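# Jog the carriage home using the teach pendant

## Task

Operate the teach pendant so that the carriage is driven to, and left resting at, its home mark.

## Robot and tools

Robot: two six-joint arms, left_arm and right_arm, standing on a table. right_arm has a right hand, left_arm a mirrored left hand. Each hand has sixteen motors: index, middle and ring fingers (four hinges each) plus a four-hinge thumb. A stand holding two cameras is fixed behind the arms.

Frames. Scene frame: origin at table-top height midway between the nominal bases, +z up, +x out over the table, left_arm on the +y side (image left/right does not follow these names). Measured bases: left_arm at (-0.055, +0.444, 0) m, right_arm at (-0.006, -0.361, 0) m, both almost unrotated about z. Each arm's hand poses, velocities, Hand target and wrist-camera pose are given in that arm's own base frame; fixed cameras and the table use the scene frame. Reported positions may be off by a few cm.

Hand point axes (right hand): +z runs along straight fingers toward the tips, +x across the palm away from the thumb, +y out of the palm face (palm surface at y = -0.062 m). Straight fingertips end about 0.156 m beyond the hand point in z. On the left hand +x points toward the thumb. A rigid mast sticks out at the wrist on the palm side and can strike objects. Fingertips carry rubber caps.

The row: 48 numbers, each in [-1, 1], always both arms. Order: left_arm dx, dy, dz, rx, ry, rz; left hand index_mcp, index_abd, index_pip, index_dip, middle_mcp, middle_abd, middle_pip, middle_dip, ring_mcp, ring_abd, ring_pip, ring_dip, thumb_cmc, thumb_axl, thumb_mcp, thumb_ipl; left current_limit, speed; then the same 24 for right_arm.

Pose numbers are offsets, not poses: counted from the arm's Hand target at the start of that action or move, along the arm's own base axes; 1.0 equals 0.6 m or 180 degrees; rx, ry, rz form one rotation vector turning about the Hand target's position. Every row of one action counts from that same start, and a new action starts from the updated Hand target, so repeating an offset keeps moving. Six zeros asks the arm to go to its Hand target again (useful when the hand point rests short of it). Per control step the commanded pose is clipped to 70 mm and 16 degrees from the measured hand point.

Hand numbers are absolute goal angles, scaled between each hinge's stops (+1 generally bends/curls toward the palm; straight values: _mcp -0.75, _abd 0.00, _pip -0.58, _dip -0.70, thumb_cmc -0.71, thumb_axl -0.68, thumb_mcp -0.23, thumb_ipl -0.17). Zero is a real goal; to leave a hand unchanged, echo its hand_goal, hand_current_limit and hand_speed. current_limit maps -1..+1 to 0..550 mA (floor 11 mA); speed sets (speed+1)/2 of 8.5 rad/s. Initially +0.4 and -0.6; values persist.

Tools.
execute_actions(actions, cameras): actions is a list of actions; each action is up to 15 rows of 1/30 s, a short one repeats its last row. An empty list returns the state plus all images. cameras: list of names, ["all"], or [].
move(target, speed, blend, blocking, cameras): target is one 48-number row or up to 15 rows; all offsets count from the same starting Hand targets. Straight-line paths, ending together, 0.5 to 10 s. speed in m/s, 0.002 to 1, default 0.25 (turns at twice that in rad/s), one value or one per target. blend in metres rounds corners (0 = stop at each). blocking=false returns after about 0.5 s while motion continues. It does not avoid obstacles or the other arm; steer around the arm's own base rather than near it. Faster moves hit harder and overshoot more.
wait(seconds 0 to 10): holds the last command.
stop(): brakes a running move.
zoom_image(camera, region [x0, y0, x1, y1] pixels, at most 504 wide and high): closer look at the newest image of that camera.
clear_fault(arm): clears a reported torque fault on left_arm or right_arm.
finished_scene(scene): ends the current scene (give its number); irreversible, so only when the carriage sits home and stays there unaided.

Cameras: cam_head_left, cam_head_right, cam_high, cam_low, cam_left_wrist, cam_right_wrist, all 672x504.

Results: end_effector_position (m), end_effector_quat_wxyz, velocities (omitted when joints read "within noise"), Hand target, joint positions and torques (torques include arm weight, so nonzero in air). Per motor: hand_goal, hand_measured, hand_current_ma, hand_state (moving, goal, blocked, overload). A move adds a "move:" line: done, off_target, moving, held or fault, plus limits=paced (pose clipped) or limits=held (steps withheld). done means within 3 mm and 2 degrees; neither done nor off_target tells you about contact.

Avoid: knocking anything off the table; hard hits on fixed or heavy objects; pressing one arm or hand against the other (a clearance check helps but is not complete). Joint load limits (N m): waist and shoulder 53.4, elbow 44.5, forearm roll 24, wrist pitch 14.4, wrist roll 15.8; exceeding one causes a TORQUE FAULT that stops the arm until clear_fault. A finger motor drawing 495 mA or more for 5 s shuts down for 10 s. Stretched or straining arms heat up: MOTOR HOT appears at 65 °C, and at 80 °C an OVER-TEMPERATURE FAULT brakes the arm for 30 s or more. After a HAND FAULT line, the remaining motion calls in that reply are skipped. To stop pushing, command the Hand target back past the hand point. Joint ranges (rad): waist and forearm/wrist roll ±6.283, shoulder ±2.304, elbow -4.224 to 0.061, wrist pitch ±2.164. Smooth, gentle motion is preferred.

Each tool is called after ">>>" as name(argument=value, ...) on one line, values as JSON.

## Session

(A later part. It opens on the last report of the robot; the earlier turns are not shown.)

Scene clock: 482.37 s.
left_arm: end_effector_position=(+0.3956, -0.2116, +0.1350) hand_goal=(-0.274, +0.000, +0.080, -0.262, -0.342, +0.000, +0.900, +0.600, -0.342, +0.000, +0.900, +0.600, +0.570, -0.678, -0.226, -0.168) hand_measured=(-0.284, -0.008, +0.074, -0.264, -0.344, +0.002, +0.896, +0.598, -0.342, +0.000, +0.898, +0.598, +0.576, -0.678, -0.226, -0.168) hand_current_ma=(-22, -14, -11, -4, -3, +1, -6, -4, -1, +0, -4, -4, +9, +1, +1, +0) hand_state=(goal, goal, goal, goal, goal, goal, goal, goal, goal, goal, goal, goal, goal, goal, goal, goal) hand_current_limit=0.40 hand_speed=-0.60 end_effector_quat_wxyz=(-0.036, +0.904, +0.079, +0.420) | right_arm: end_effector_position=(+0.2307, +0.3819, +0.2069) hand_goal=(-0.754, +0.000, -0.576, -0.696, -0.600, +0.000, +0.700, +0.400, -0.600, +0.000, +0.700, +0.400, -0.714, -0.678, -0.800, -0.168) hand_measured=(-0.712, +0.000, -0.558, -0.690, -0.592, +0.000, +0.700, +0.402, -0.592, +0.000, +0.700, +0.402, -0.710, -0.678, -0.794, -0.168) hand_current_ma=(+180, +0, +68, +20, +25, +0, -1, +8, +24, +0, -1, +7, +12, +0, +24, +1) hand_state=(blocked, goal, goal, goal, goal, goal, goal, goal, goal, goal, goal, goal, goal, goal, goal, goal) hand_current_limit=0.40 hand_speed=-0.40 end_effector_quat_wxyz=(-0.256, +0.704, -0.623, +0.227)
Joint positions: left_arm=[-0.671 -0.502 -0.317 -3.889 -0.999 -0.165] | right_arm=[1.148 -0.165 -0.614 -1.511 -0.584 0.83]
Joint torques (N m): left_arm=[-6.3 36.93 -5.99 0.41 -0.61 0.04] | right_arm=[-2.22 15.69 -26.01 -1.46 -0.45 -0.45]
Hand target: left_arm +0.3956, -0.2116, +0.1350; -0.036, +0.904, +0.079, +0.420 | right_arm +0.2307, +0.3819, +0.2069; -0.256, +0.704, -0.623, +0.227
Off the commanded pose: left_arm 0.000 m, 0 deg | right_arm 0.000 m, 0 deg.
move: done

>>> move(target=[0,0,0,0,0,0,-0.274,0,0.08,-0.261,-0.342,0,0.9,0.6,-0.342,0,0.9,0.6,0.571,-0.678,-0.226,-0.168,0.4,-0.6,0.007,0.0009,0,0,0,0,-0.754,0,-0.576,-0.696,-0.6,0,0.7,0.4,-0.6,0,0.7,0.4,-0.714,-0.678,-0.8,-0.168,0.4,-0.4], speed=0.03, cameras=["cam_right_wrist","cam_high","cam_low","cam_head_left","cam_head_right"])

>>> zoom_image(camera="cam_right_wrist", region=[60, 0, 460, 340])

Scene clock: 488.07 s.
left_arm: end_effector_position=(+0.3956, -0.2116, +0.1350) hand_goal=(-0.274, +0.000, +0.080, -0.262, -0.342, +0.000, +0.900, +0.600, -0.342, +0.000, +0.900, +0.600, +0.570, -0.678, -0.226, -0.168) hand_measured=(-0.284, -0.008, +0.074, -0.264, -0.344, +0.002, +0.896, +0.598, -0.342, +0.000, +0.898, +0.598, +0.576, -0.678, -0.226, -0.168) hand_current_ma=(-22, -14, -11, -4, -3, +1, -6, -4, -1, +0, -4, -4, +9, +1, +1, +0) hand_state=(goal, goal, goal, goal, goal, goal, goal, goal, goal, goal, goal, goal, goal, goal, goal, goal) hand_current_limit=0.40 hand_speed=-0.60 end_effector_quat_wxyz=(-0.036, +0.904, +0.079, +0.420) | right_arm: end_effector_position=(+0.2349, +0.3824, +0.2069) hand_goal=(-0.754, +0.000, -0.576, -0.696, -0.600, +0.000, +0.700, +0.400, -0.600, +0.000, +0.700, +0.400, -0.714, -0.678, -0.800, -0.168) hand_measured=(-0.692, +0.000, -0.546, -0.684, -0.592, +0.000, +0.700, +0.402, -0.592, +0.000, +0.700, +0.402, -0.710, -0.678, -0.794, -0.168) hand_current_ma=(+271, +0, +112, +38, +25, +0, -1, +8, +24, +0, -1, +7, +12, +0, +24, +1) hand_state=(blocked, goal, blocked, goal, goal, goal, goal, goal, goal, goal, goal, goal, goal, goal, goal, goal) hand_current_limit=0.40 hand_speed=-0.40 end_effector_quat_wxyz=(-0.256, +0.704, -0.623, +0.227)
Joint positions: left_arm=[-0.671 -0.502 -0.317 -3.889 -0.999 -0.165] | right_arm=[1.139 -0.17 -0.62 -1.518 -0.58 0.828]
Joint torques (N m): left_arm=[-6.06 36.54 -5.84 0.01 -0.62 -0.01] | right_arm=[-5.1 14.37 -25.73 -0.24 -0.6 -0.4]
Hand target: left_arm +0.3956, -0.2116, +0.1350; -0.036, +0.904, +0.079, +0.420 | right_arm +0.2349, +0.3824, +0.2069; -0.256, +0.704, -0.623, +0.227
Off the commanded pose: left_arm 0.000 m, 0 deg | right_arm 0.000 m, 0 deg.
move: done
camera_calibration:
cam_right_wrist: T_world_to_cam=[[-0.542385, 0.74915, -0.380254, -0.041051], [-0.0817867, 0.40338, 0.91137, -0.367503], [0.83614, 0.525413, -0.157517, -0.241115], [0, 0, 0, 1]] pos_world=[0.149283, 0.305682, 0.281342]
Images, in order (width x height): cam_head_left 672x504, cam_head_right 672x504, cam_high 672x504, cam_low 672x504, cam_right_wrist 672x504.

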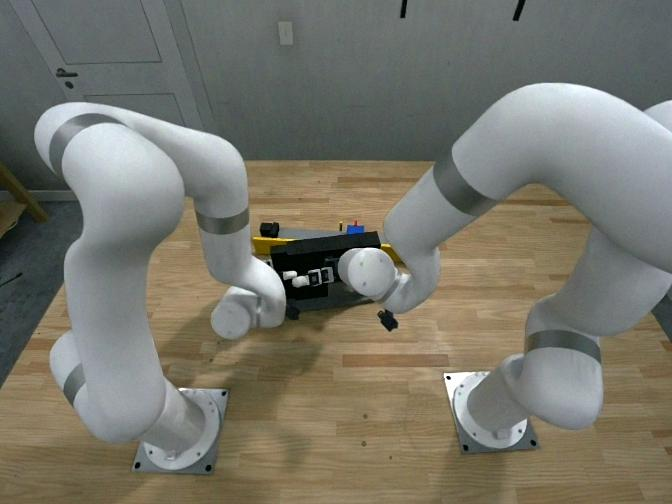

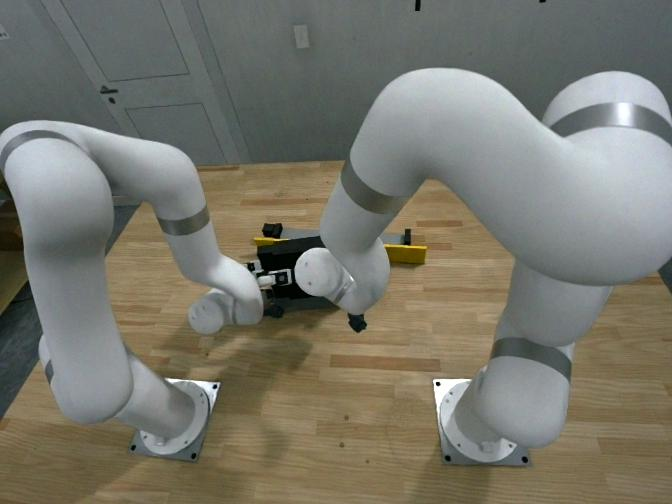

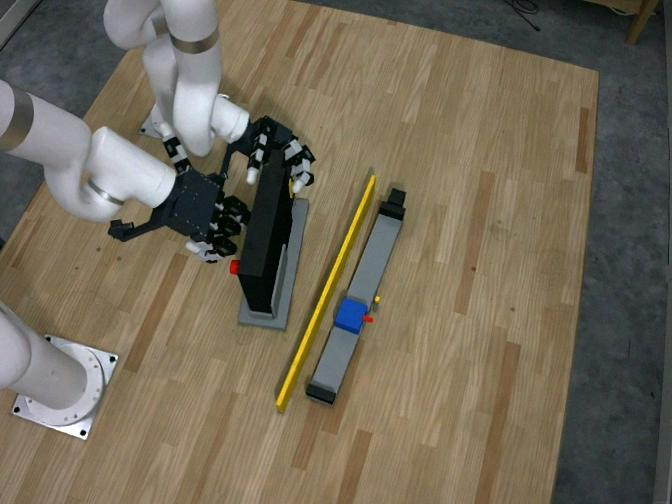

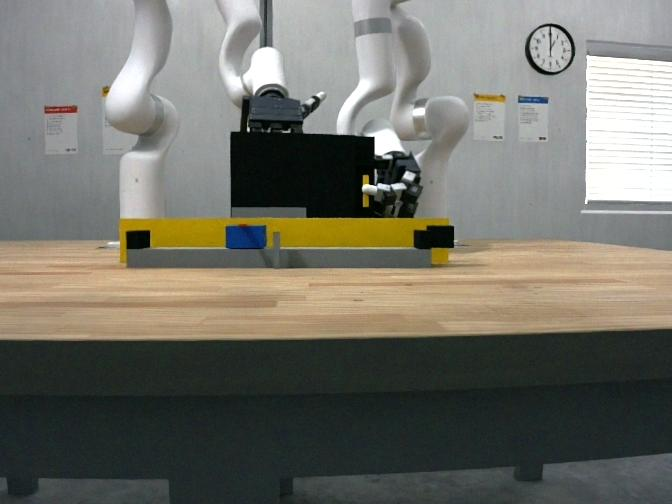

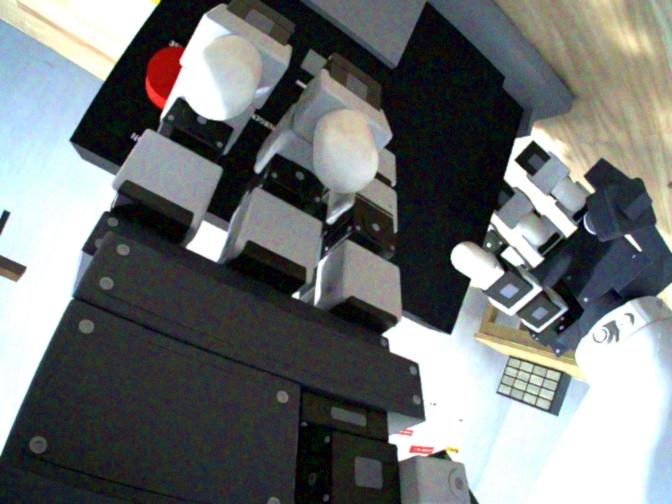

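Scaled by 1.260 from the camera's 672x504 image, which has a finer 960x720 frame.

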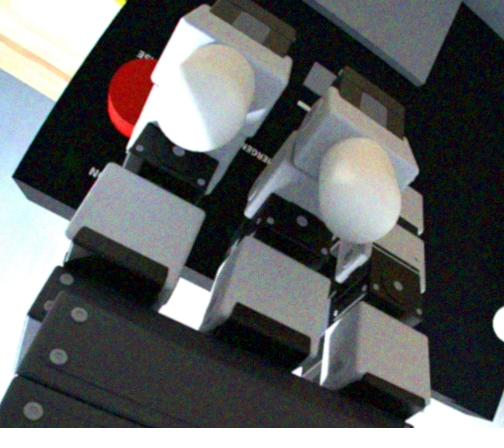

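>>> move(target=[0,0,0,0,0,0,-0.274,0,0.08,-0.261,-0.342,0,0.9,0.6,-0.342,0,0.9,0.6,0.571,-0.678,-0.226,-0.168,0.4,-0.6,-0.09,-0.1,0,0,0,0,-0.754,0,-0.576,-0.696,-0.6,0,0.7,0.4,-0.6,0,0.7,0.4,-0.714,-0.678,-0.8,-0.168,0.4,-0.4], speed=0.15, cameras=["cam_right_wrist"])

>>> zoom_image(camera="cam_right_wrist", region=[200, 60, 500, 280])

Scene clock: 493.60 s.
left_arm: end_effector_position=(+0.3956, -0.2116, +0.1350) hand_goal=(-0.274, +0.000, +0.080, -0.262, -0.342, +0.000, +0.900, +0.600, -0.342, +0.000, +0.900, +0.600, +0.570, -0.678, -0.226, -0.168) hand_measured=(-0.284, -0.008, +0.074, -0.264, -0.344, +0.002, +0.896, +0.598, -0.342, +0.000, +0.898, +0.598, +0.576, -0.678, -0.226, -0.168) hand_current_ma=(-22, -14, -11, -4, -3, +1, -6, -4, -1, +0, -4, -4, +9, +1, +1, +0) hand_state=(goal, goal, goal, goal, goal, goal, goal, goal, goal, goal, goal, goal, goal, goal, goal, goal) hand_current_limit=0.40 hand_speed=-0.60 end_effector_quat_wxyz=(-0.036, +0.904, +0.079, +0.420) | right_arm: end_effector_position=(+0.1810, +0.3224, +0.2069) hand_goal=(-0.754, +0.000, -0.576, -0.696, -0.600, +0.000, +0.700, +0.400, -0.600, +0.000, +0.700, +0.400, -0.714, -0.678, -0.800, -0.168) hand_measured=(-0.734, -0.002, -0.570, -0.692, -0.592, +0.000, +0.700, +0.402, -0.594, +0.000, +0.700, +0.402, -0.710, -0.678, -0.794, -0.168) hand_current_ma=(+75, -7, +21, +9, +24, +0, -1, +8, +23, +0, -1, +7, +12, +0, +24, +1) hand_state=(goal, goal, goal, goal, goal, goal, goal, goal, goal, goal, goal, goal, goal, goal, goal, goal) hand_current_limit=0.40 hand_speed=-0.40 end_effector_quat_wxyz=(-0.256, +0.704, -0.623, +0.227)
Joint positions: left_arm=[-0.671 -0.502 -0.317 -3.889 -0.999 -0.165] | right_arm=[1.216 0.012 -0.421 -1.478 -0.612 0.864]
Joint torques (N m): left_arm=[-5.89 36.2 -6.1 0.36 -0.78 -0.06] | right_arm=[1.03 12.26 -22.1 0.22 -0.85 -0.56]
Hand target: left_arm +0.3956, -0.2116, +0.1350; -0.036, +0.904, +0.079, +0.420 | right_arm +0.1809, +0.3224, +0.2069; -0.256, +0.704, -0.623, +0.227
Off the commanded pose: left_arm 0.000 m, 0 deg | right_arm 0.000 m, 0 deg.
move: done
camera_calibration:
cam_right_wrist: T_world_to_cam=[[-0.542381, 0.749128, -0.380303, -0.0253177], [-0.0818158, 0.403421, 0.911349, -0.34771], [0.83614, 0.525413, -0.157517, -0.164522], [0, 0, 0, 1]] pos_world=[0.0953832, 0.245682, 0.281342]
Images, in order (width x height): cam_right_wrist 672x504.

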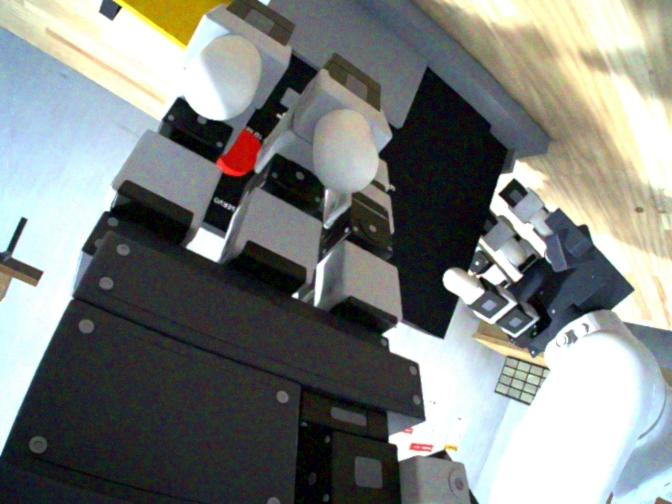

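Scaled by 1.680 from the camera's 672x504 image, which has a finer 960x720 frame.

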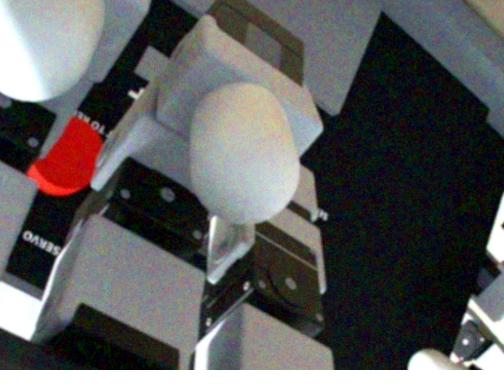

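>>> move(target=[0,0,0,0,0,0,-0.274,0,0.08,-0.261,-0.342,0,0.9,0.6,-0.342,0,0.9,0.6,0.571,-0.678,-0.226,-0.168,0.4,-0.6,-0.0,-0.13,0,0,0,0,-0.754,0,-0.576,-0.696,-0.6,0,0.7,0.4,-0.6,0,0.7,0.4,-0.714,-0.678,-0.8,-0.168,0.4,-0.4], speed=0.2, cameras=["cam_right_wrist","cam_head_left","cam_head_right"])

>>> zoom_image(camera="cam_right_wrist", region=[330, 60, 500, 280])

>>> zoom_image(camera="cam_head_left", region=[290, 230, 400, 300])

Scene clock: 499.50 s.
left_arm: end_effector_position=(+0.3956, -0.2116, +0.1350) hand_goal=(-0.274, +0.000, +0.080, -0.262, -0.342, +0.000, +0.900, +0.600, -0.342, +0.000, +0.900, +0.600, +0.570, -0.678, -0.226, -0.168) hand_measured=(-0.284, -0.008, +0.074, -0.264, -0.344, +0.002, +0.896, +0.598, -0.342, +0.000, +0.898, +0.598, +0.576, -0.678, -0.226, -0.168) hand_current_ma=(-22, -14, -11, -4, -3, +1, -6, -4, -1, +0, -4, -4, +9, +1, +1, +0) hand_state=(goal, goal, goal, goal, goal, goal, goal, goal, goal, goal, goal, goal, goal, goal, goal, goal) hand_current_limit=0.40 hand_speed=-0.60 end_effector_quat_wxyz=(-0.036, +0.904, +0.079, +0.420) | right_arm: end_effector_position=(+0.1809, +0.2444, +0.2069) hand_goal=(-0.754, +0.000, -0.576, -0.696, -0.600, +0.000, +0.700, +0.400, -0.600, +0.000, +0.700, +0.400, -0.714, -0.678, -0.800, -0.168) hand_measured=(-0.734, -0.002, -0.570, -0.692, -0.592, +0.000, +0.700, +0.402, -0.594, +0.000, +0.700, +0.402, -0.710, -0.678, -0.794, -0.168) hand_current_ma=(+74, -7, +20, +9, +24, +0, -1, +8, +23, +0, -1, +7, +12, +0, +24, +1) hand_state=(goal, goal, goal, goal, goal, goal, goal, goal, goal, goal, goal, goal, goal, goal, goal, goal) hand_current_limit=0.40 hand_speed=-0.40 end_effector_quat_wxyz=(-0.256, +0.704, -0.623, +0.227)
Joint positions: left_arm=[-0.671 -0.502 -0.317 -3.889 -0.999 -0.165] | right_arm=[1.102 0.221 -0.241 -1.531 -0.564 0.804]
Joint torques (N m): left_arm=[-6.66 36.1 -6.12 -0.13 -0.67 -0.12] | right_arm=[-0.99 8.27 -23.11 0.62 -0.21 -0.53]
Hand target: left_arm +0.3956, -0.2116, +0.1350; -0.036, +0.904, +0.079, +0.420 | right_arm +0.1809, +0.2444, +0.2069; -0.256, +0.704, -0.623, +0.227
Off the commanded pose: left_arm 0.000 m, 0 deg | right_arm 0.000 m, 0 deg.
move: done
camera_calibration:
cam_right_wrist: T_world_to_cam=[[-0.542381, 0.749128, -0.380303, 0.0331143], [-0.0818158, 0.403421, 0.911349, -0.316243], [0.83614, 0.525413, -0.157517, -0.12354], [0, 0, 0, 1]] pos_world=[0.0953832, 0.167682, 0.281342]
Images, in order (width x height): cam_head_left 672x504, cam_head_right 672x504, cam_right_wrist 672x504.

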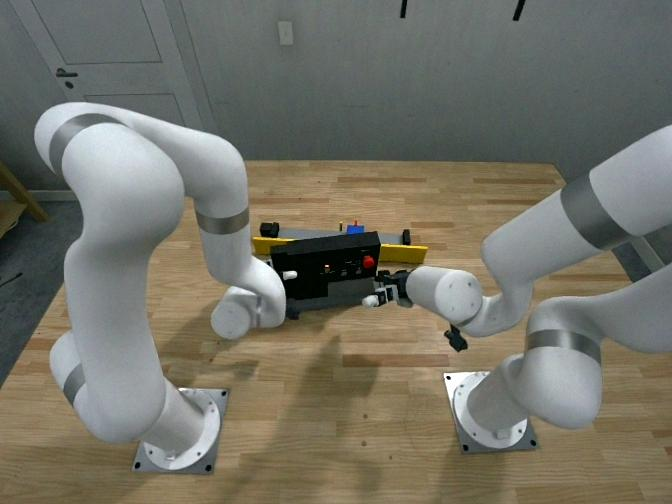

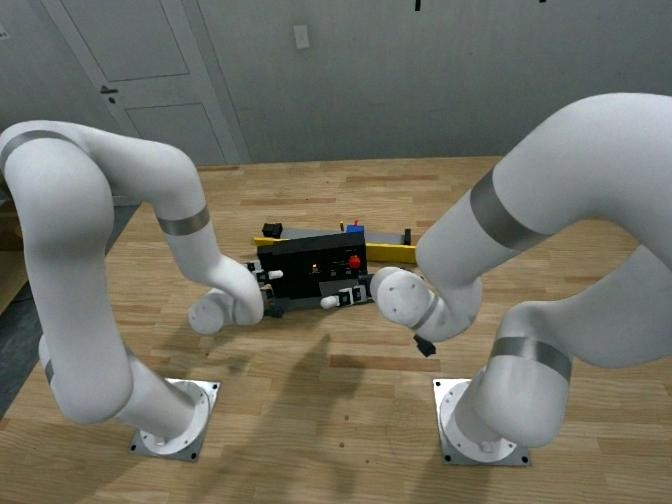

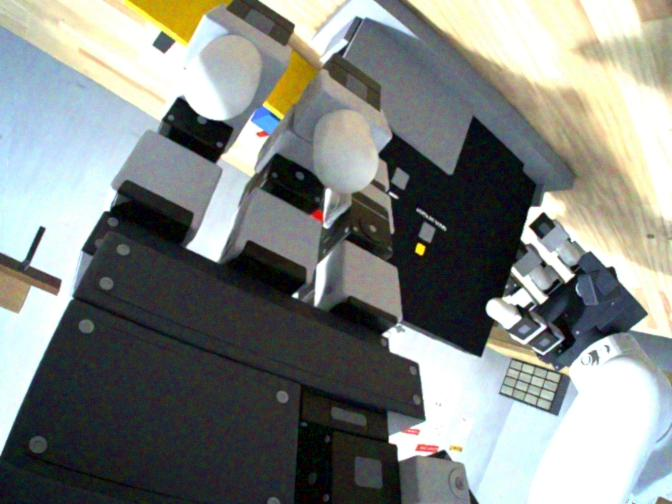

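Scaled by 2.291 from the camera's 672x504 image, which has a finer 960x720 frame.

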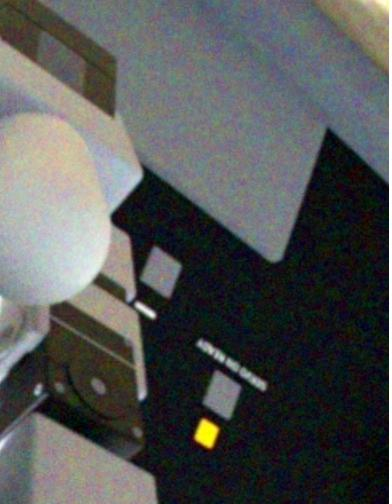

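Scaled by 4.582 from the camera's 672x504 image, which has a finer 960x720 frame.

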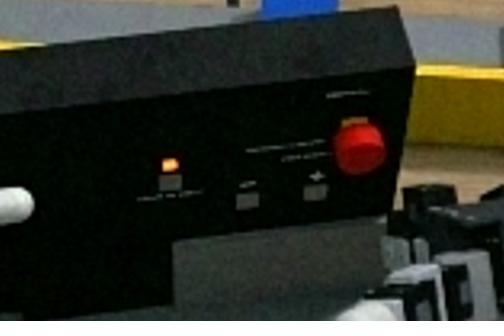

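>>> move(target=[0,0,0,0,0,0,-0.274,0,0.08,-0.261,-0.342,0,0.9,0.6,-0.342,0,0.9,0.6,0.571,-0.678,-0.05,-0.05,0.4,-0.8,0,0,0,0,0,0,-0.754,0,-0.576,-0.696,-0.6,0,0.7,0.4,-0.6,0,0.7,0.4,-0.714,-0.678,-0.8,-0.168,0.4,-0.4], speed=0.2, cameras=["cam_high","cam_low"])

>>> zoom_image(camera="cam_high", region=[220, 100, 340, 220])

Scene clock: 506.17 s.
left_arm: end_effector_position=(+0.3956, -0.2116, +0.1350) hand_goal=(-0.274, +0.000, +0.080, -0.262, -0.342, +0.000, +0.900, +0.600, -0.342, +0.000, +0.900, +0.600, +0.570, -0.678, -0.050, -0.050) hand_measured=(-0.284, -0.008, +0.074, -0.264, -0.344, +0.002, +0.896, +0.598, -0.342, +0.000, +0.898, +0.598, +0.582, -0.678, -0.094, -0.060) hand_current_ma=(-22, -14, -11, -4, -3, +1, -6, -4, -1, +0, -4, -4, +28, +1, -185, -31) hand_state=(goal, goal, goal, goal, goal, goal, goal, goal, goal, goal, goal, goal, goal, goal, blocked, goal) hand_current_limit=0.40 hand_speed=-0.80 end_effector_quat_wxyz=(-0.036, +0.904, +0.079, +0.420) | right_arm: end_effector_position=(+0.1809, +0.2444, +0.2069) hand_goal=(-0.754, +0.000, -0.576, -0.696, -0.600, +0.000, +0.700, +0.400, -0.600, +0.000, +0.700, +0.400, -0.714, -0.678, -0.800, -0.168) hand_measured=(-0.734, -0.002, -0.570, -0.692, -0.592, +0.000, +0.700, +0.402, -0.594, +0.000, +0.700, +0.402, -0.710, -0.678, -0.794, -0.168) hand_current_ma=(+74, -7, +20, +9, +24, +0, -1, +8, +23, +0, -1, +7, +12, +0, +24, +1) hand_state=(goal, goal, goal, goal, goal, goal, goal, goal, goal, goal, goal, goal, goal, goal, goal, goal) hand_current_limit=0.40 hand_speed=-0.40 end_effector_quat_wxyz=(-0.256, +0.704, -0.623, +0.227)
Joint positions: left_arm=[-0.671 -0.502 -0.317 -3.889 -0.999 -0.165] | right_arm=[1.102 0.222 -0.241 -1.531 -0.564 0.804]
Joint torques (N m): left_arm=[-4.99 36.82 -6.48 0.05 -0.72 0.03] | right_arm=[-1.57 5.99 -23.26 0.22 -0.19 -0.42]
Hand target: left_arm +0.3956, -0.2116, +0.1350; -0.036, +0.904, +0.079, +0.420 | right_arm +0.1809, +0.2444, +0.2069; -0.256, +0.704, -0.623, +0.227
Off the commanded pose: left_arm 0.000 m, 0 deg | right_arm 0.000 m, 0 deg.
move: done
Images, in order (width x height): cam_high 672x504, cam_low 672x504.

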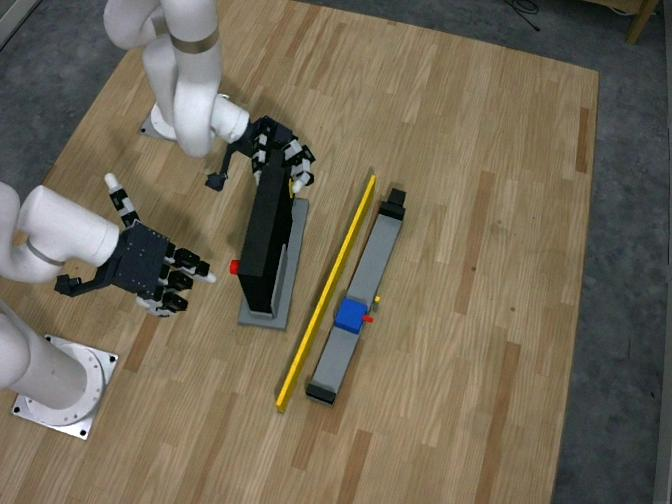

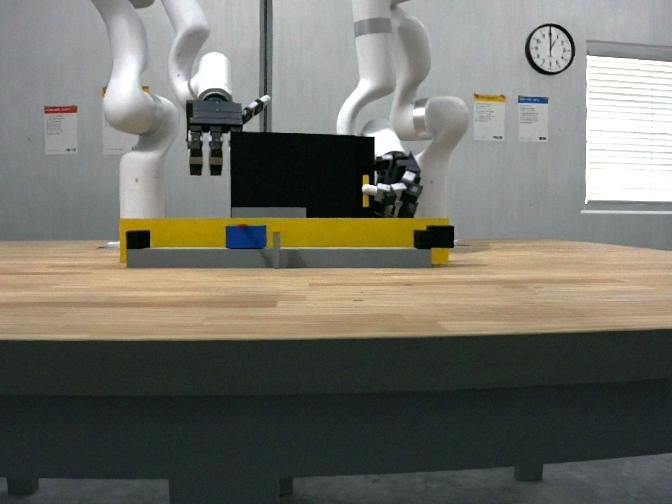

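Scaled by 4.200 from the camera's 672x504 image, which has a finer 960x720 frame.

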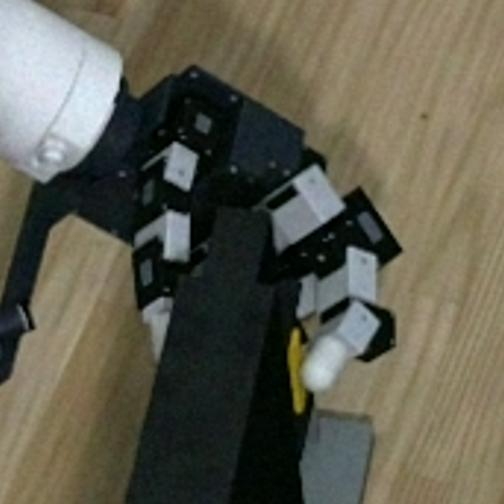

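>>> move(target=[0,0,0,0,0,0,-0.244,0,0.09,-0.261,-0.342,0,0.9,0.6,-0.342,0,0.9,0.6,0.571,-0.678,-0.05,-0.05,0.4,-0.8,0,0,0,0,0,0,-0.754,0,-0.576,-0.696,-0.6,0,0.7,0.4,-0.6,0,0.7,0.4,-0.714,-0.678,-0.8,-0.168,0.4,-0.4], speed=0.2, cameras=["cam_high","cam_head_left"])

>>> zoom_image(camera="cam_high", region=[220, 100, 340, 220])

>>> zoom_image(camera="cam_head_left", region=[290, 230, 400, 300])

Scene clock: 512.17 s.
left_arm: end_effector_position=(+0.3956, -0.2116, +0.1350) hand_goal=(-0.244, +0.000, +0.090, -0.262, -0.342, +0.000, +0.900, +0.600, -0.342, +0.000, +0.900, +0.600, +0.570, -0.678, -0.050, -0.050) hand_measured=(-0.282, -0.008, +0.074, -0.264, -0.344, +0.002, +0.896, +0.598, -0.342, +0.000, +0.898, +0.598, +0.582, -0.678, -0.094, -0.060) hand_current_ma=(-121, -14, -38, -4, -3, +1, -6, -4, -1, +0, -4, -4, +28, +1, -185, -31) hand_state=(blocked, goal, goal, goal, goal, goal, goal, goal, goal, goal, goal, goal, goal, goal, blocked, goal) hand_current_limit=0.40 hand_speed=-0.80 end_effector_quat_wxyz=(-0.036, +0.904, +0.079, +0.420) | right_arm: end_effector_position=(+0.1809, +0.2444, +0.2069) hand_goal=(-0.754, +0.000, -0.576, -0.696, -0.600, +0.000, +0.700, +0.400, -0.600, +0.000, +0.700, +0.400, -0.714, -0.678, -0.800, -0.168) hand_measured=(-0.734, -0.002, -0.570, -0.692, -0.592, +0.000, +0.700, +0.402, -0.594, +0.000, +0.700, +0.402, -0.710, -0.678, -0.794, -0.168) hand_current_ma=(+74, -7, +20, +9, +24, +0, -1, +8, +23, +0, -1, +7, +12, +0, +24, +1) hand_state=(goal, goal, goal, goal, goal, goal, goal, goal, goal, goal, goal, goal, goal, goal, goal, goal) hand_current_limit=0.40 hand_speed=-0.40 end_effector_quat_wxyz=(-0.256, +0.704, -0.623, +0.227)
Joint positions: left_arm=[-0.671 -0.502 -0.317 -3.889 -0.999 -0.165] | right_arm=[1.102 0.222 -0.241 -1.531 -0.564 0.804]
Joint torques (N m): left_arm=[-1.27 36.3 -5.98 0.17 -0.66 -0.08] | right_arm=[-0.98 6.73 -24.55 0.19 -0.2 -0.47]
Hand target: left_arm +0.3956, -0.2116, +0.1350; -0.036, +0.904, +0.079, +0.420 | right_arm +0.1809, +0.2444, +0.2069; -0.256, +0.704, -0.623, +0.227
Off the commanded pose: left_arm 0.000 m, 0 deg | right_arm 0.000 m, 0 deg.
move: done
Images, in order (width x height): cam_head_left 672x504, cam_high 672x504.

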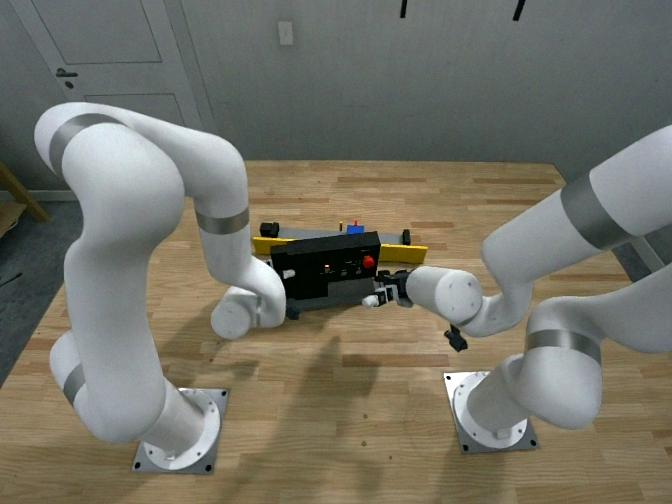

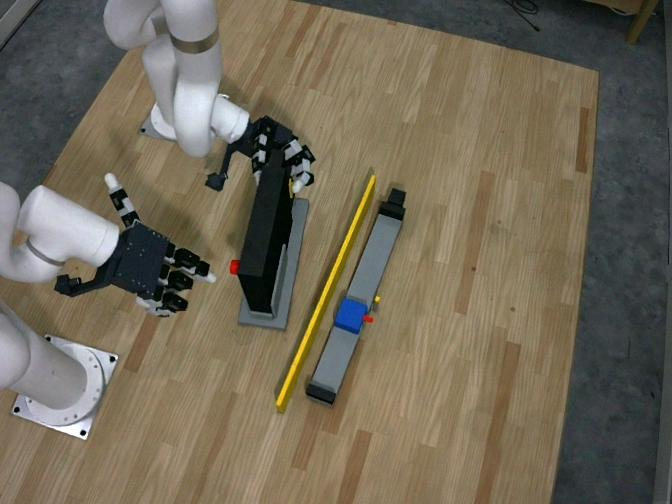

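Scaled by 4.200 from the camera's 672x504 image, which has a finer 960x720 frame.

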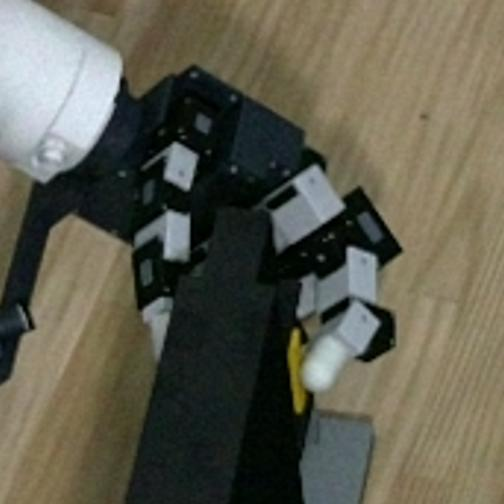

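Scaled by 4.582 from the camera's 672x504 image, which has a finer 960x720 frame.

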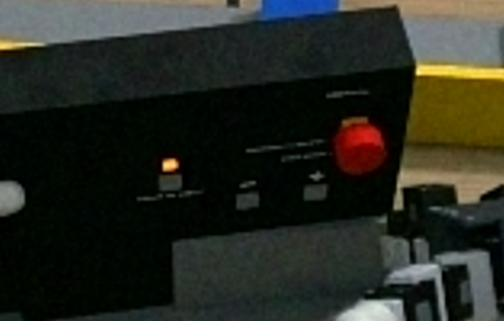

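>>> move(target=[0,0,0,0,0,0,-0.22,0,0.12,-0.23,-0.342,0,0.9,0.6,-0.342,0,0.9,0.6,0.571,-0.678,-0.03,-0.04,0.4,-0.8,0,0,0,0,0,0,-0.754,0,-0.576,-0.696,-0.6,0,0.7,0.4,-0.6,0,0.7,0.4,-0.714,-0.678,-0.8,-0.168,0.4,-0.4], speed=0.2, cameras=["cam_head_left"])

>>> zoom_image(camera="cam_head_left", region=[290, 230, 400, 300])

>>> move(target=[0,0,0,0,0,0,-0.19,0,0.14,-0.21,-0.342,0,0.9,0.6,-0.342,0,0.9,0.6,0.571,-0.678,-0.01,-0.03,0.4,-0.8,0,0,0,0,0,0,-0.754,0,-0.576,-0.696,-0.6,0,0.7,0.4,-0.6,0,0.7,0.4,-0.714,-0.678,-0.8,-0.168,0.4,-0.4], speed=0.2, cameras=["cam_head_left"])

>>> zoom_image(camera="cam_head_left", region=[290, 230, 400, 300])

Scene clock: 518.87 s.
left_arm: end_effector_position=(+0.3956, -0.2116, +0.1350) hand_goal=(-0.220, +0.000, +0.120, -0.230, -0.342, +0.000, +0.900, +0.600, -0.342, +0.000, +0.900, +0.600, +0.570, -0.678, -0.030, -0.040) hand_measured=(-0.282, -0.008, +0.074, -0.258, -0.344, +0.002, +0.896, +0.598, -0.342, +0.000, +0.898, +0.598, +0.582, -0.678, -0.092, -0.060) hand_current_ma=(-214, -14, -137, -78, -3, +1, -6, -4, -1, +0, -4, -4, +28, +1, -282, -72) hand_state=(blocked, goal, blocked, blocked, goal, goal, goal, goal, goal, goal, goal, goal, goal, goal, blocked, blocked) hand_current_limit=0.40 hand_speed=-0.80 end_effector_quat_wxyz=(-0.036, +0.904, +0.079, +0.420) | right_arm: end_effector_position=(+0.1809, +0.2444, +0.2069) hand_goal=(-0.754, +0.000, -0.576, -0.696, -0.600, +0.000, +0.700, +0.400, -0.600, +0.000, +0.700, +0.400, -0.714, -0.678, -0.800, -0.168) hand_measured=(-0.734, -0.002, -0.570, -0.692, -0.592, +0.000, +0.700, +0.402, -0.594, +0.000, +0.700, +0.402, -0.710, -0.678, -0.794, -0.168) hand_current_ma=(+74, -7, +20, +9, +24, +0, -1, +8, +23, +0, -1, +7, +12, +0, +24, +1) hand_state=(goal, goal, goal, goal, goal, goal, goal, goal, goal, goal, goal, goal, goal, goal, goal, goal) hand_current_limit=0.40 hand_speed=-0.40 end_effector_quat_wxyz=(-0.256, +0.704, -0.623, +0.227)
Joint positions: left_arm=[-0.671 -0.502 -0.317 -3.889 -0.999 -0.165] | right_arm=[1.102 0.222 -0.241 -1.531 -0.564 0.804]
Joint torques (N m): left_arm=[-1.4 35.7 -5.98 0.33 -0.61 -0.01] | right_arm=[-1.05 6.22 -24.59 0.2 -0.16 -0.43]
Hand target: left_arm +0.3956, -0.2116, +0.1350; -0.036, +0.904, +0.079, +0.420 | right_arm +0.1809, +0.2444, +0.2069; -0.256, +0.704, -0.623, +0.227
Off the commanded pose: left_arm 0.000 m, 0 deg | right_arm 0.000 m, 0 deg.
move: done
Images, in order (width x height): cam_head_left 672x504.

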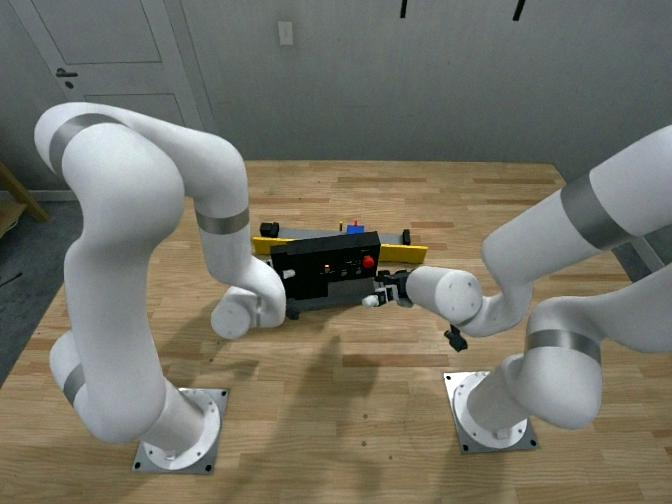

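Scaled by 4.582 from the camera's 672x504 image, which has a finer 960x720 frame.

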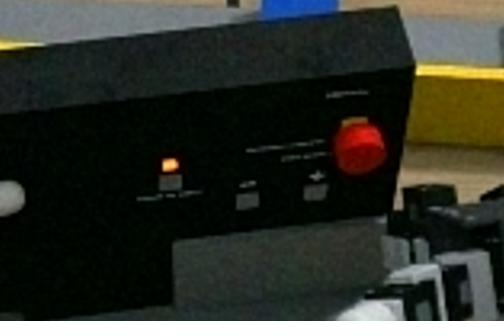

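Scene clock: 519.37 s.
left_arm: end_effector_position=(+0.3956, -0.2116, +0.1350) hand_goal=(-0.190, +0.000, +0.140, -0.210, -0.342, +0.000, +0.900, +0.600, -0.342, +0.000, +0.900, +0.600, +0.570, -0.678, -0.010, -0.030) hand_measured=(-0.278, -0.008, +0.076, -0.248, -0.344, +0.002, +0.896, +0.598, -0.342, +0.000, +0.898, +0.598, +0.590, -0.678, -0.086, -0.060) hand_current_ma=(-340, -14, -213, -113, -3, +1, -6, -4, -1, +0, -4, -4, +48, +1, -356, -119) hand_state=(blocked, goal, blocked, blocked, goal, goal, goal, goal, goal, goal, goal, goal, goal, goal, blocked, blocked) hand_current_limit=0.40 hand_speed=-0.80 end_effector_quat_wxyz=(-0.036, +0.904, +0.079, +0.420) | right_arm: end_effector_position=(+0.1809, +0.2444, +0.2069) hand_goal=(-0.754, +0.000, -0.576, -0.696, -0.600, +0.000, +0.700, +0.400, -0.600, +0.000, +0.700, +0.400, -0.714, -0.678, -0.800, -0.168) hand_measured=(-0.734, -0.002, -0.570, -0.692, -0.592, +0.000, +0.700, +0.402, -0.594, +0.000, +0.700, +0.402, -0.710, -0.678, -0.794, -0.168) hand_current_ma=(+74, -7, +20, +9, +24, +0, -1, +8, +23, +0, -1, +7, +12, +0, +24, +1) hand_state=(goal, goal, goal, goal, goal, goal, goal, goal, goal, goal, goal, goal, goal, goal, goal, goal) hand_current_limit=0.40 hand_speed=-0.40 end_effector_quat_wxyz=(-0.256, +0.704, -0.623, +0.227)
Joint positions: left_arm=[-0.671 -0.502 -0.317 -3.889 -0.999 -0.165] | right_arm=[1.102 0.222 -0.241 -1.531 -0.564 0.804]
Joint torques (N m): left_arm=[-0.9 35.25 -6.84 0.43 -0.86 -0.08] | right_arm=[-0.35 6.22 -24.51 0.4 -0.16 -0.46]
Hand target: left_arm +0.3956, -0.2116, +0.1350; -0.036, +0.904, +0.079, +0.420 | right_arm +0.1809, +0.2444, +0.2069; -0.256, +0.704, -0.623, +0.227
Off the commanded pose: left_arm 0.000 m, 0 deg | right_arm 0.000 m, 0 deg.
move: done
Images, in order (width x height): cam_head_left 672x504.

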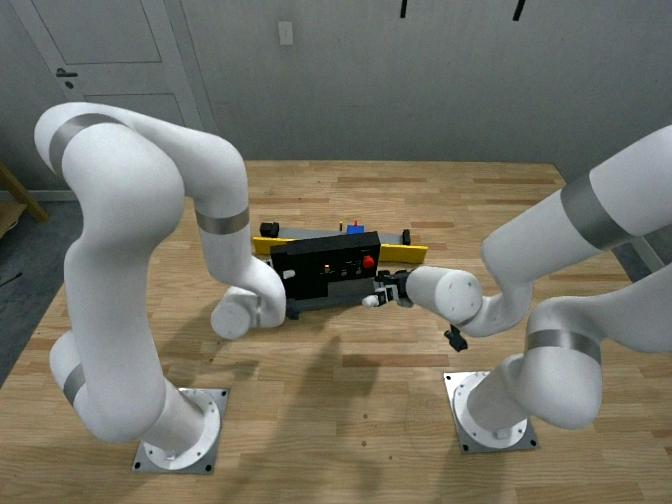

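Scaled by 4.582 from the camera's 672x504 image, which has a finer 960x720 frame.

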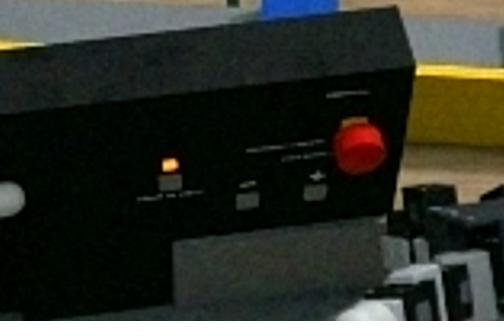

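>>> execute_actions(actions=[])

>>> zoom_image(camera="cam_high", region=[260, 140, 330, 210])

>>> zoom_image(camera="cam_low", region=[340, 150, 430, 230])

>>> zoom_image(camera="cam_right_wrist", region=[330, 60, 640, 380])

Scene clock: 523.67 s.
left_arm: end_effector_position=(+0.3956, -0.2116, +0.1350) hand_goal=(-0.190, +0.000, +0.140, -0.210, -0.342, +0.000, +0.900, +0.600, -0.342, +0.000, +0.900, +0.600, +0.570, -0.678, -0.010, -0.030) hand_measured=(-0.278, -0.008, +0.076, -0.248, -0.344, +0.002, +0.896, +0.598, -0.342, +0.000, +0.898, +0.598, +0.590, -0.678, -0.086, -0.060) hand_current_ma=(-340, -14, -213, -113, -3, +1, -6, -4, -1, +0, -4, -4, +48, +1, -356, -119) hand_state=(blocked, goal, blocked, blocked, goal, goal, goal, goal, goal, goal, goal, goal, goal, goal, blocked, blocked) hand_current_limit=0.40 hand_speed=-0.80 end_effector_quat_wxyz=(-0.036, +0.904, +0.079, +0.420) | right_arm: end_effector_position=(+0.1809, +0.2444, +0.2069) hand_goal=(-0.754, +0.000, -0.576, -0.696, -0.600, +0.000, +0.700, +0.400, -0.600, +0.000, +0.700, +0.400, -0.714, -0.678, -0.800, -0.168) hand_measured=(-0.734, -0.002, -0.570, -0.692, -0.592, +0.000, +0.700, +0.402, -0.594, +0.000, +0.700, +0.402, -0.710, -0.678, -0.794, -0.168) hand_current_ma=(+74, -7, +20, +9, +24, +0, -1, +8, +23, +0, -1, +7, +12, +0, +24, +1) hand_state=(goal, goal, goal, goal, goal, goal, goal, goal, goal, goal, goal, goal, goal, goal, goal, goal) hand_current_limit=0.40 hand_speed=-0.40 end_effector_quat_wxyz=(-0.256, +0.704, -0.623, +0.227)
Joint positions: left_arm=[-0.671 -0.502 -0.317 -3.889 -0.999 -0.165] | right_arm=[1.102 0.222 -0.241 -1.531 -0.564 0.804]
Joint velocities: within noise
Joint torques (N m): left_arm=[-1.62 36.61 -7.91 0.66 -1.05 -0.13] | right_arm=[-1.03 5.38 -24.2 0.25 -0.2 -0.52]
Hand target: left_arm +0.3956, -0.2116, +0.1350; -0.036, +0.904, +0.079, +0.420 | right_arm +0.1809, +0.2444, +0.2069; -0.256, +0.704, -0.623, +0.227
Off the commanded pose: left_arm 0.000 m, 0 deg | right_arm 0.000 m, 0 deg.
camera_calibration:
cam_left_wrist: T_world_to_cam=[[-0.577139, 0.556742, -0.597453, 0.396595], [-0.385418, 0.459296, 0.800313, 0.0928747], [0.719975, 0.69216, -0.0504992, -0.00419116], [0, 0, 0, 1]] pos_world=[0.267703, -0.260557, 0.162406]
cam_right_wrist: T_world_to_cam=[[-0.542385, 0.74915, -0.380254, 0.0330972], [-0.0817867, 0.40338, 0.91137, -0.316245], [0.83614, 0.525413, -0.157517, -0.12354], [0, 0, 0, 1]] pos_world=[0.0953832, 0.167682, 0.281342]

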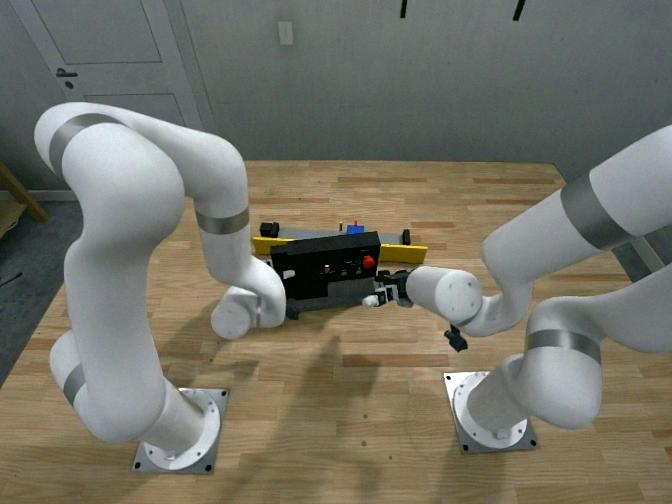

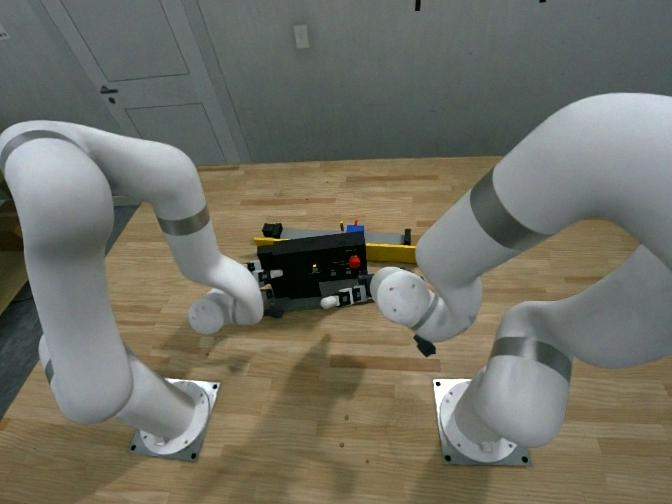

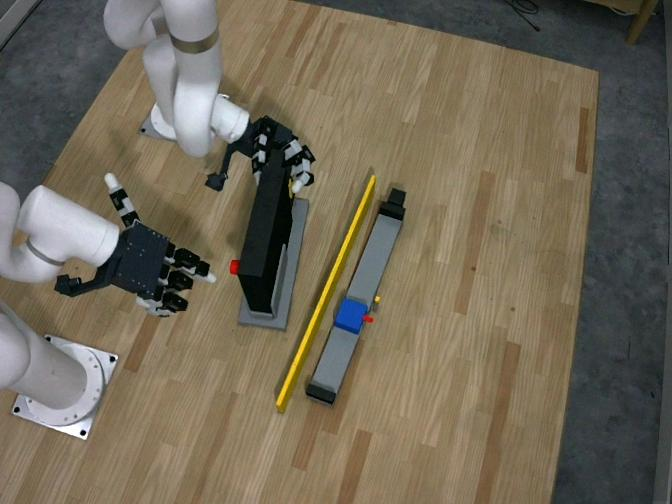

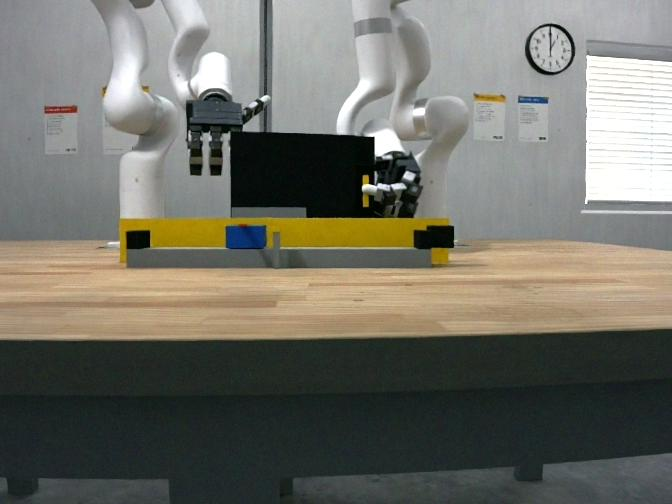

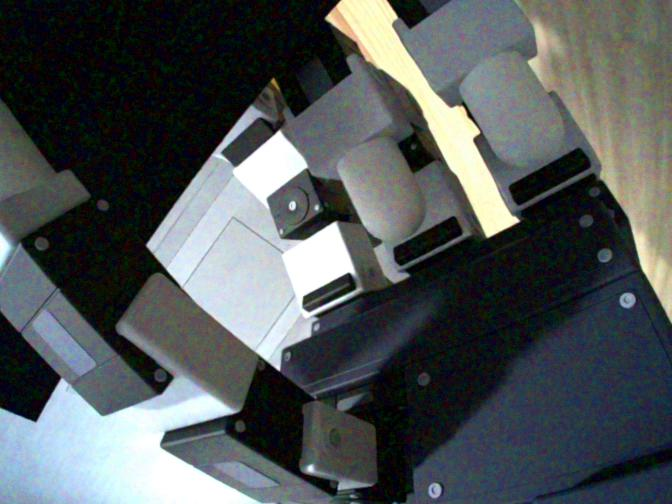

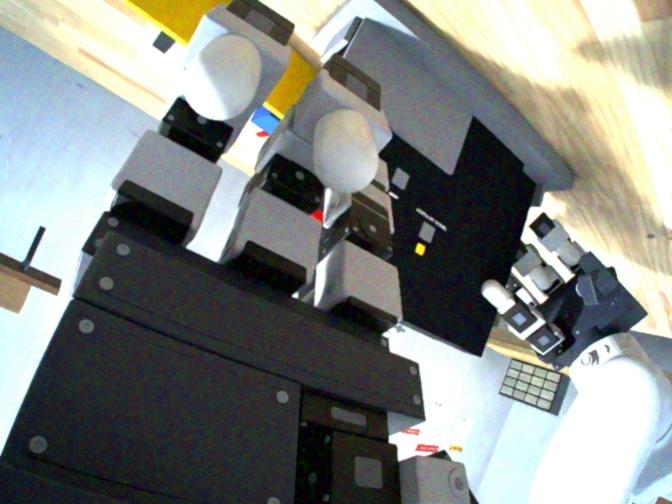

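Scaled by 7.200 from the camera's 672x504 image, which has a finer 960x720 frame.

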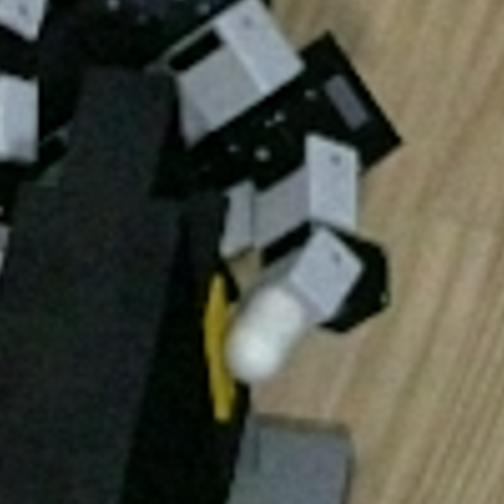

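Scaled by 5.600 from the camera's 672x504 image, which has a finer 960x720 frame.

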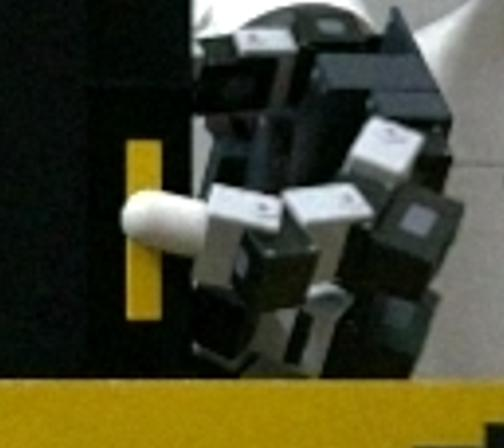

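Scaled by 1.575 from the camera's 672x504 image, which has a finer 960x720 frame.

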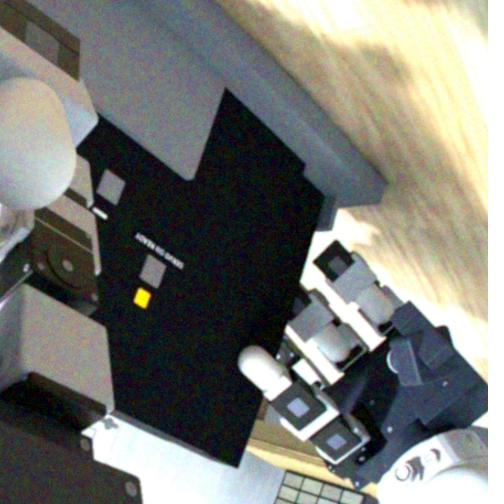

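>>> move(target=[0,0,0,0,0,0,-0.15,0,0.17,-0.18,-0.342,0,0.9,0.6,-0.342,0,0.9,0.6,0.571,-0.678,0.02,-0.01,0.72,-0.8,0,0,0,0,0,0,-0.754,0,-0.576,-0.696,-0.6,0,0.7,0.4,-0.6,0,0.7,0.4,-0.714,-0.678,-0.8,-0.168,0.4,-0.4], speed=0.2, cameras=["cam_head_left"])

>>> zoom_image(camera="cam_head_left", region=[290, 230, 400, 300])

Scene clock: 536.27 s.
left_arm: end_effector_position=(+0.3956, -0.2116, +0.1350) hand_goal=(-0.150, +0.000, +0.170, -0.180, -0.342, +0.000, +0.900, +0.600, -0.342, +0.000, +0.900, +0.600, +0.570, -0.678, +0.020, -0.010) hand_measured=(-0.276, -0.008, +0.078, -0.232, -0.344, +0.002, +0.896, +0.598, -0.342, +0.000, +0.898, +0.598, +0.590, -0.678, -0.084, -0.060) hand_current_ma=(-473, -14, -329, -162, -3, +1, -6, -4, -1, +0, -4, -4, +48, +1, -473, -225) hand_state=(blocked, goal, blocked, blocked, goal, goal, goal, goal, goal, goal, goal, goal, goal, goal, blocked, blocked) hand_current_limit=0.72 hand_speed=-0.80 end_effector_quat_wxyz=(-0.036, +0.904, +0.079, +0.420) | right_arm: end_effector_position=(+0.1809, +0.2444, +0.2069) hand_goal=(-0.754, +0.000, -0.576, -0.696, -0.600, +0.000, +0.700, +0.400, -0.600, +0.000, +0.700, +0.400, -0.714, -0.678, -0.800, -0.168) hand_measured=(-0.734, -0.002, -0.570, -0.692, -0.592, +0.000, +0.700, +0.402, -0.594, +0.000, +0.700, +0.402, -0.710, -0.678, -0.794, -0.168) hand_current_ma=(+74, -7, +20, +9, +24, +0, -1, +8, +23, +0, -1, +7, +12, +0, +24, +1) hand_state=(goal, goal, goal, goal, goal, goal, goal, goal, goal, goal, goal, goal, goal, goal, goal, goal) hand_current_limit=0.40 hand_speed=-0.40 end_effector_quat_wxyz=(-0.256, +0.704, -0.623, +0.227)
Joint positions: left_arm=[-0.671 -0.502 -0.317 -3.889 -0.999 -0.165] | right_arm=[1.102 0.222 -0.241 -1.531 -0.564 0.804]
Joint torques (N m): left_arm=[-0.53 35.6 -8.36 -0.03 -1.37 -0.04] | right_arm=[-0.98 5.61 -24.66 0.15 -0.15 -0.47]
Hand target: left_arm +0.3956, -0.2116, +0.1350; -0.036, +0.904, +0.079, +0.420 | right_arm +0.1809, +0.2444, +0.2069; -0.256, +0.704, -0.623, +0.227
Off the commanded pose: left_arm 0.000 m, 0 deg | right_arm 0.000 m, 0 deg.
move: done
Images, in order (width x height): cam_head_left 672x504.

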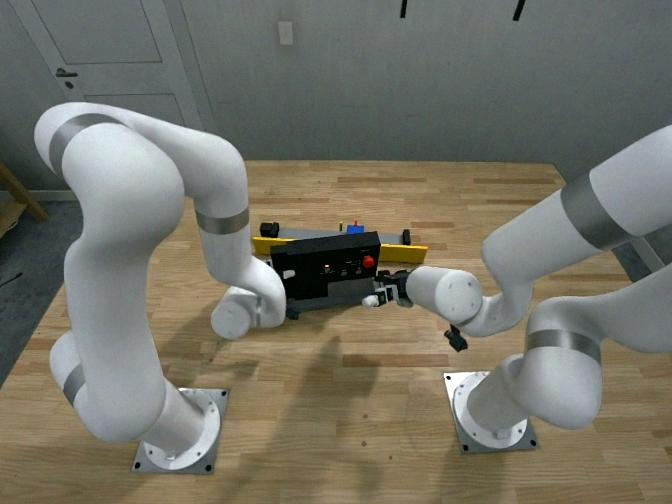

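Scaled by 4.582 from the camera's 672x504 image, which has a finer 960x720 frame.

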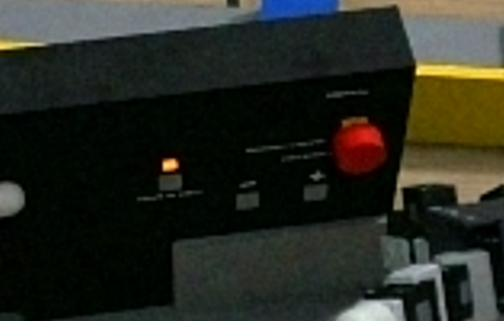

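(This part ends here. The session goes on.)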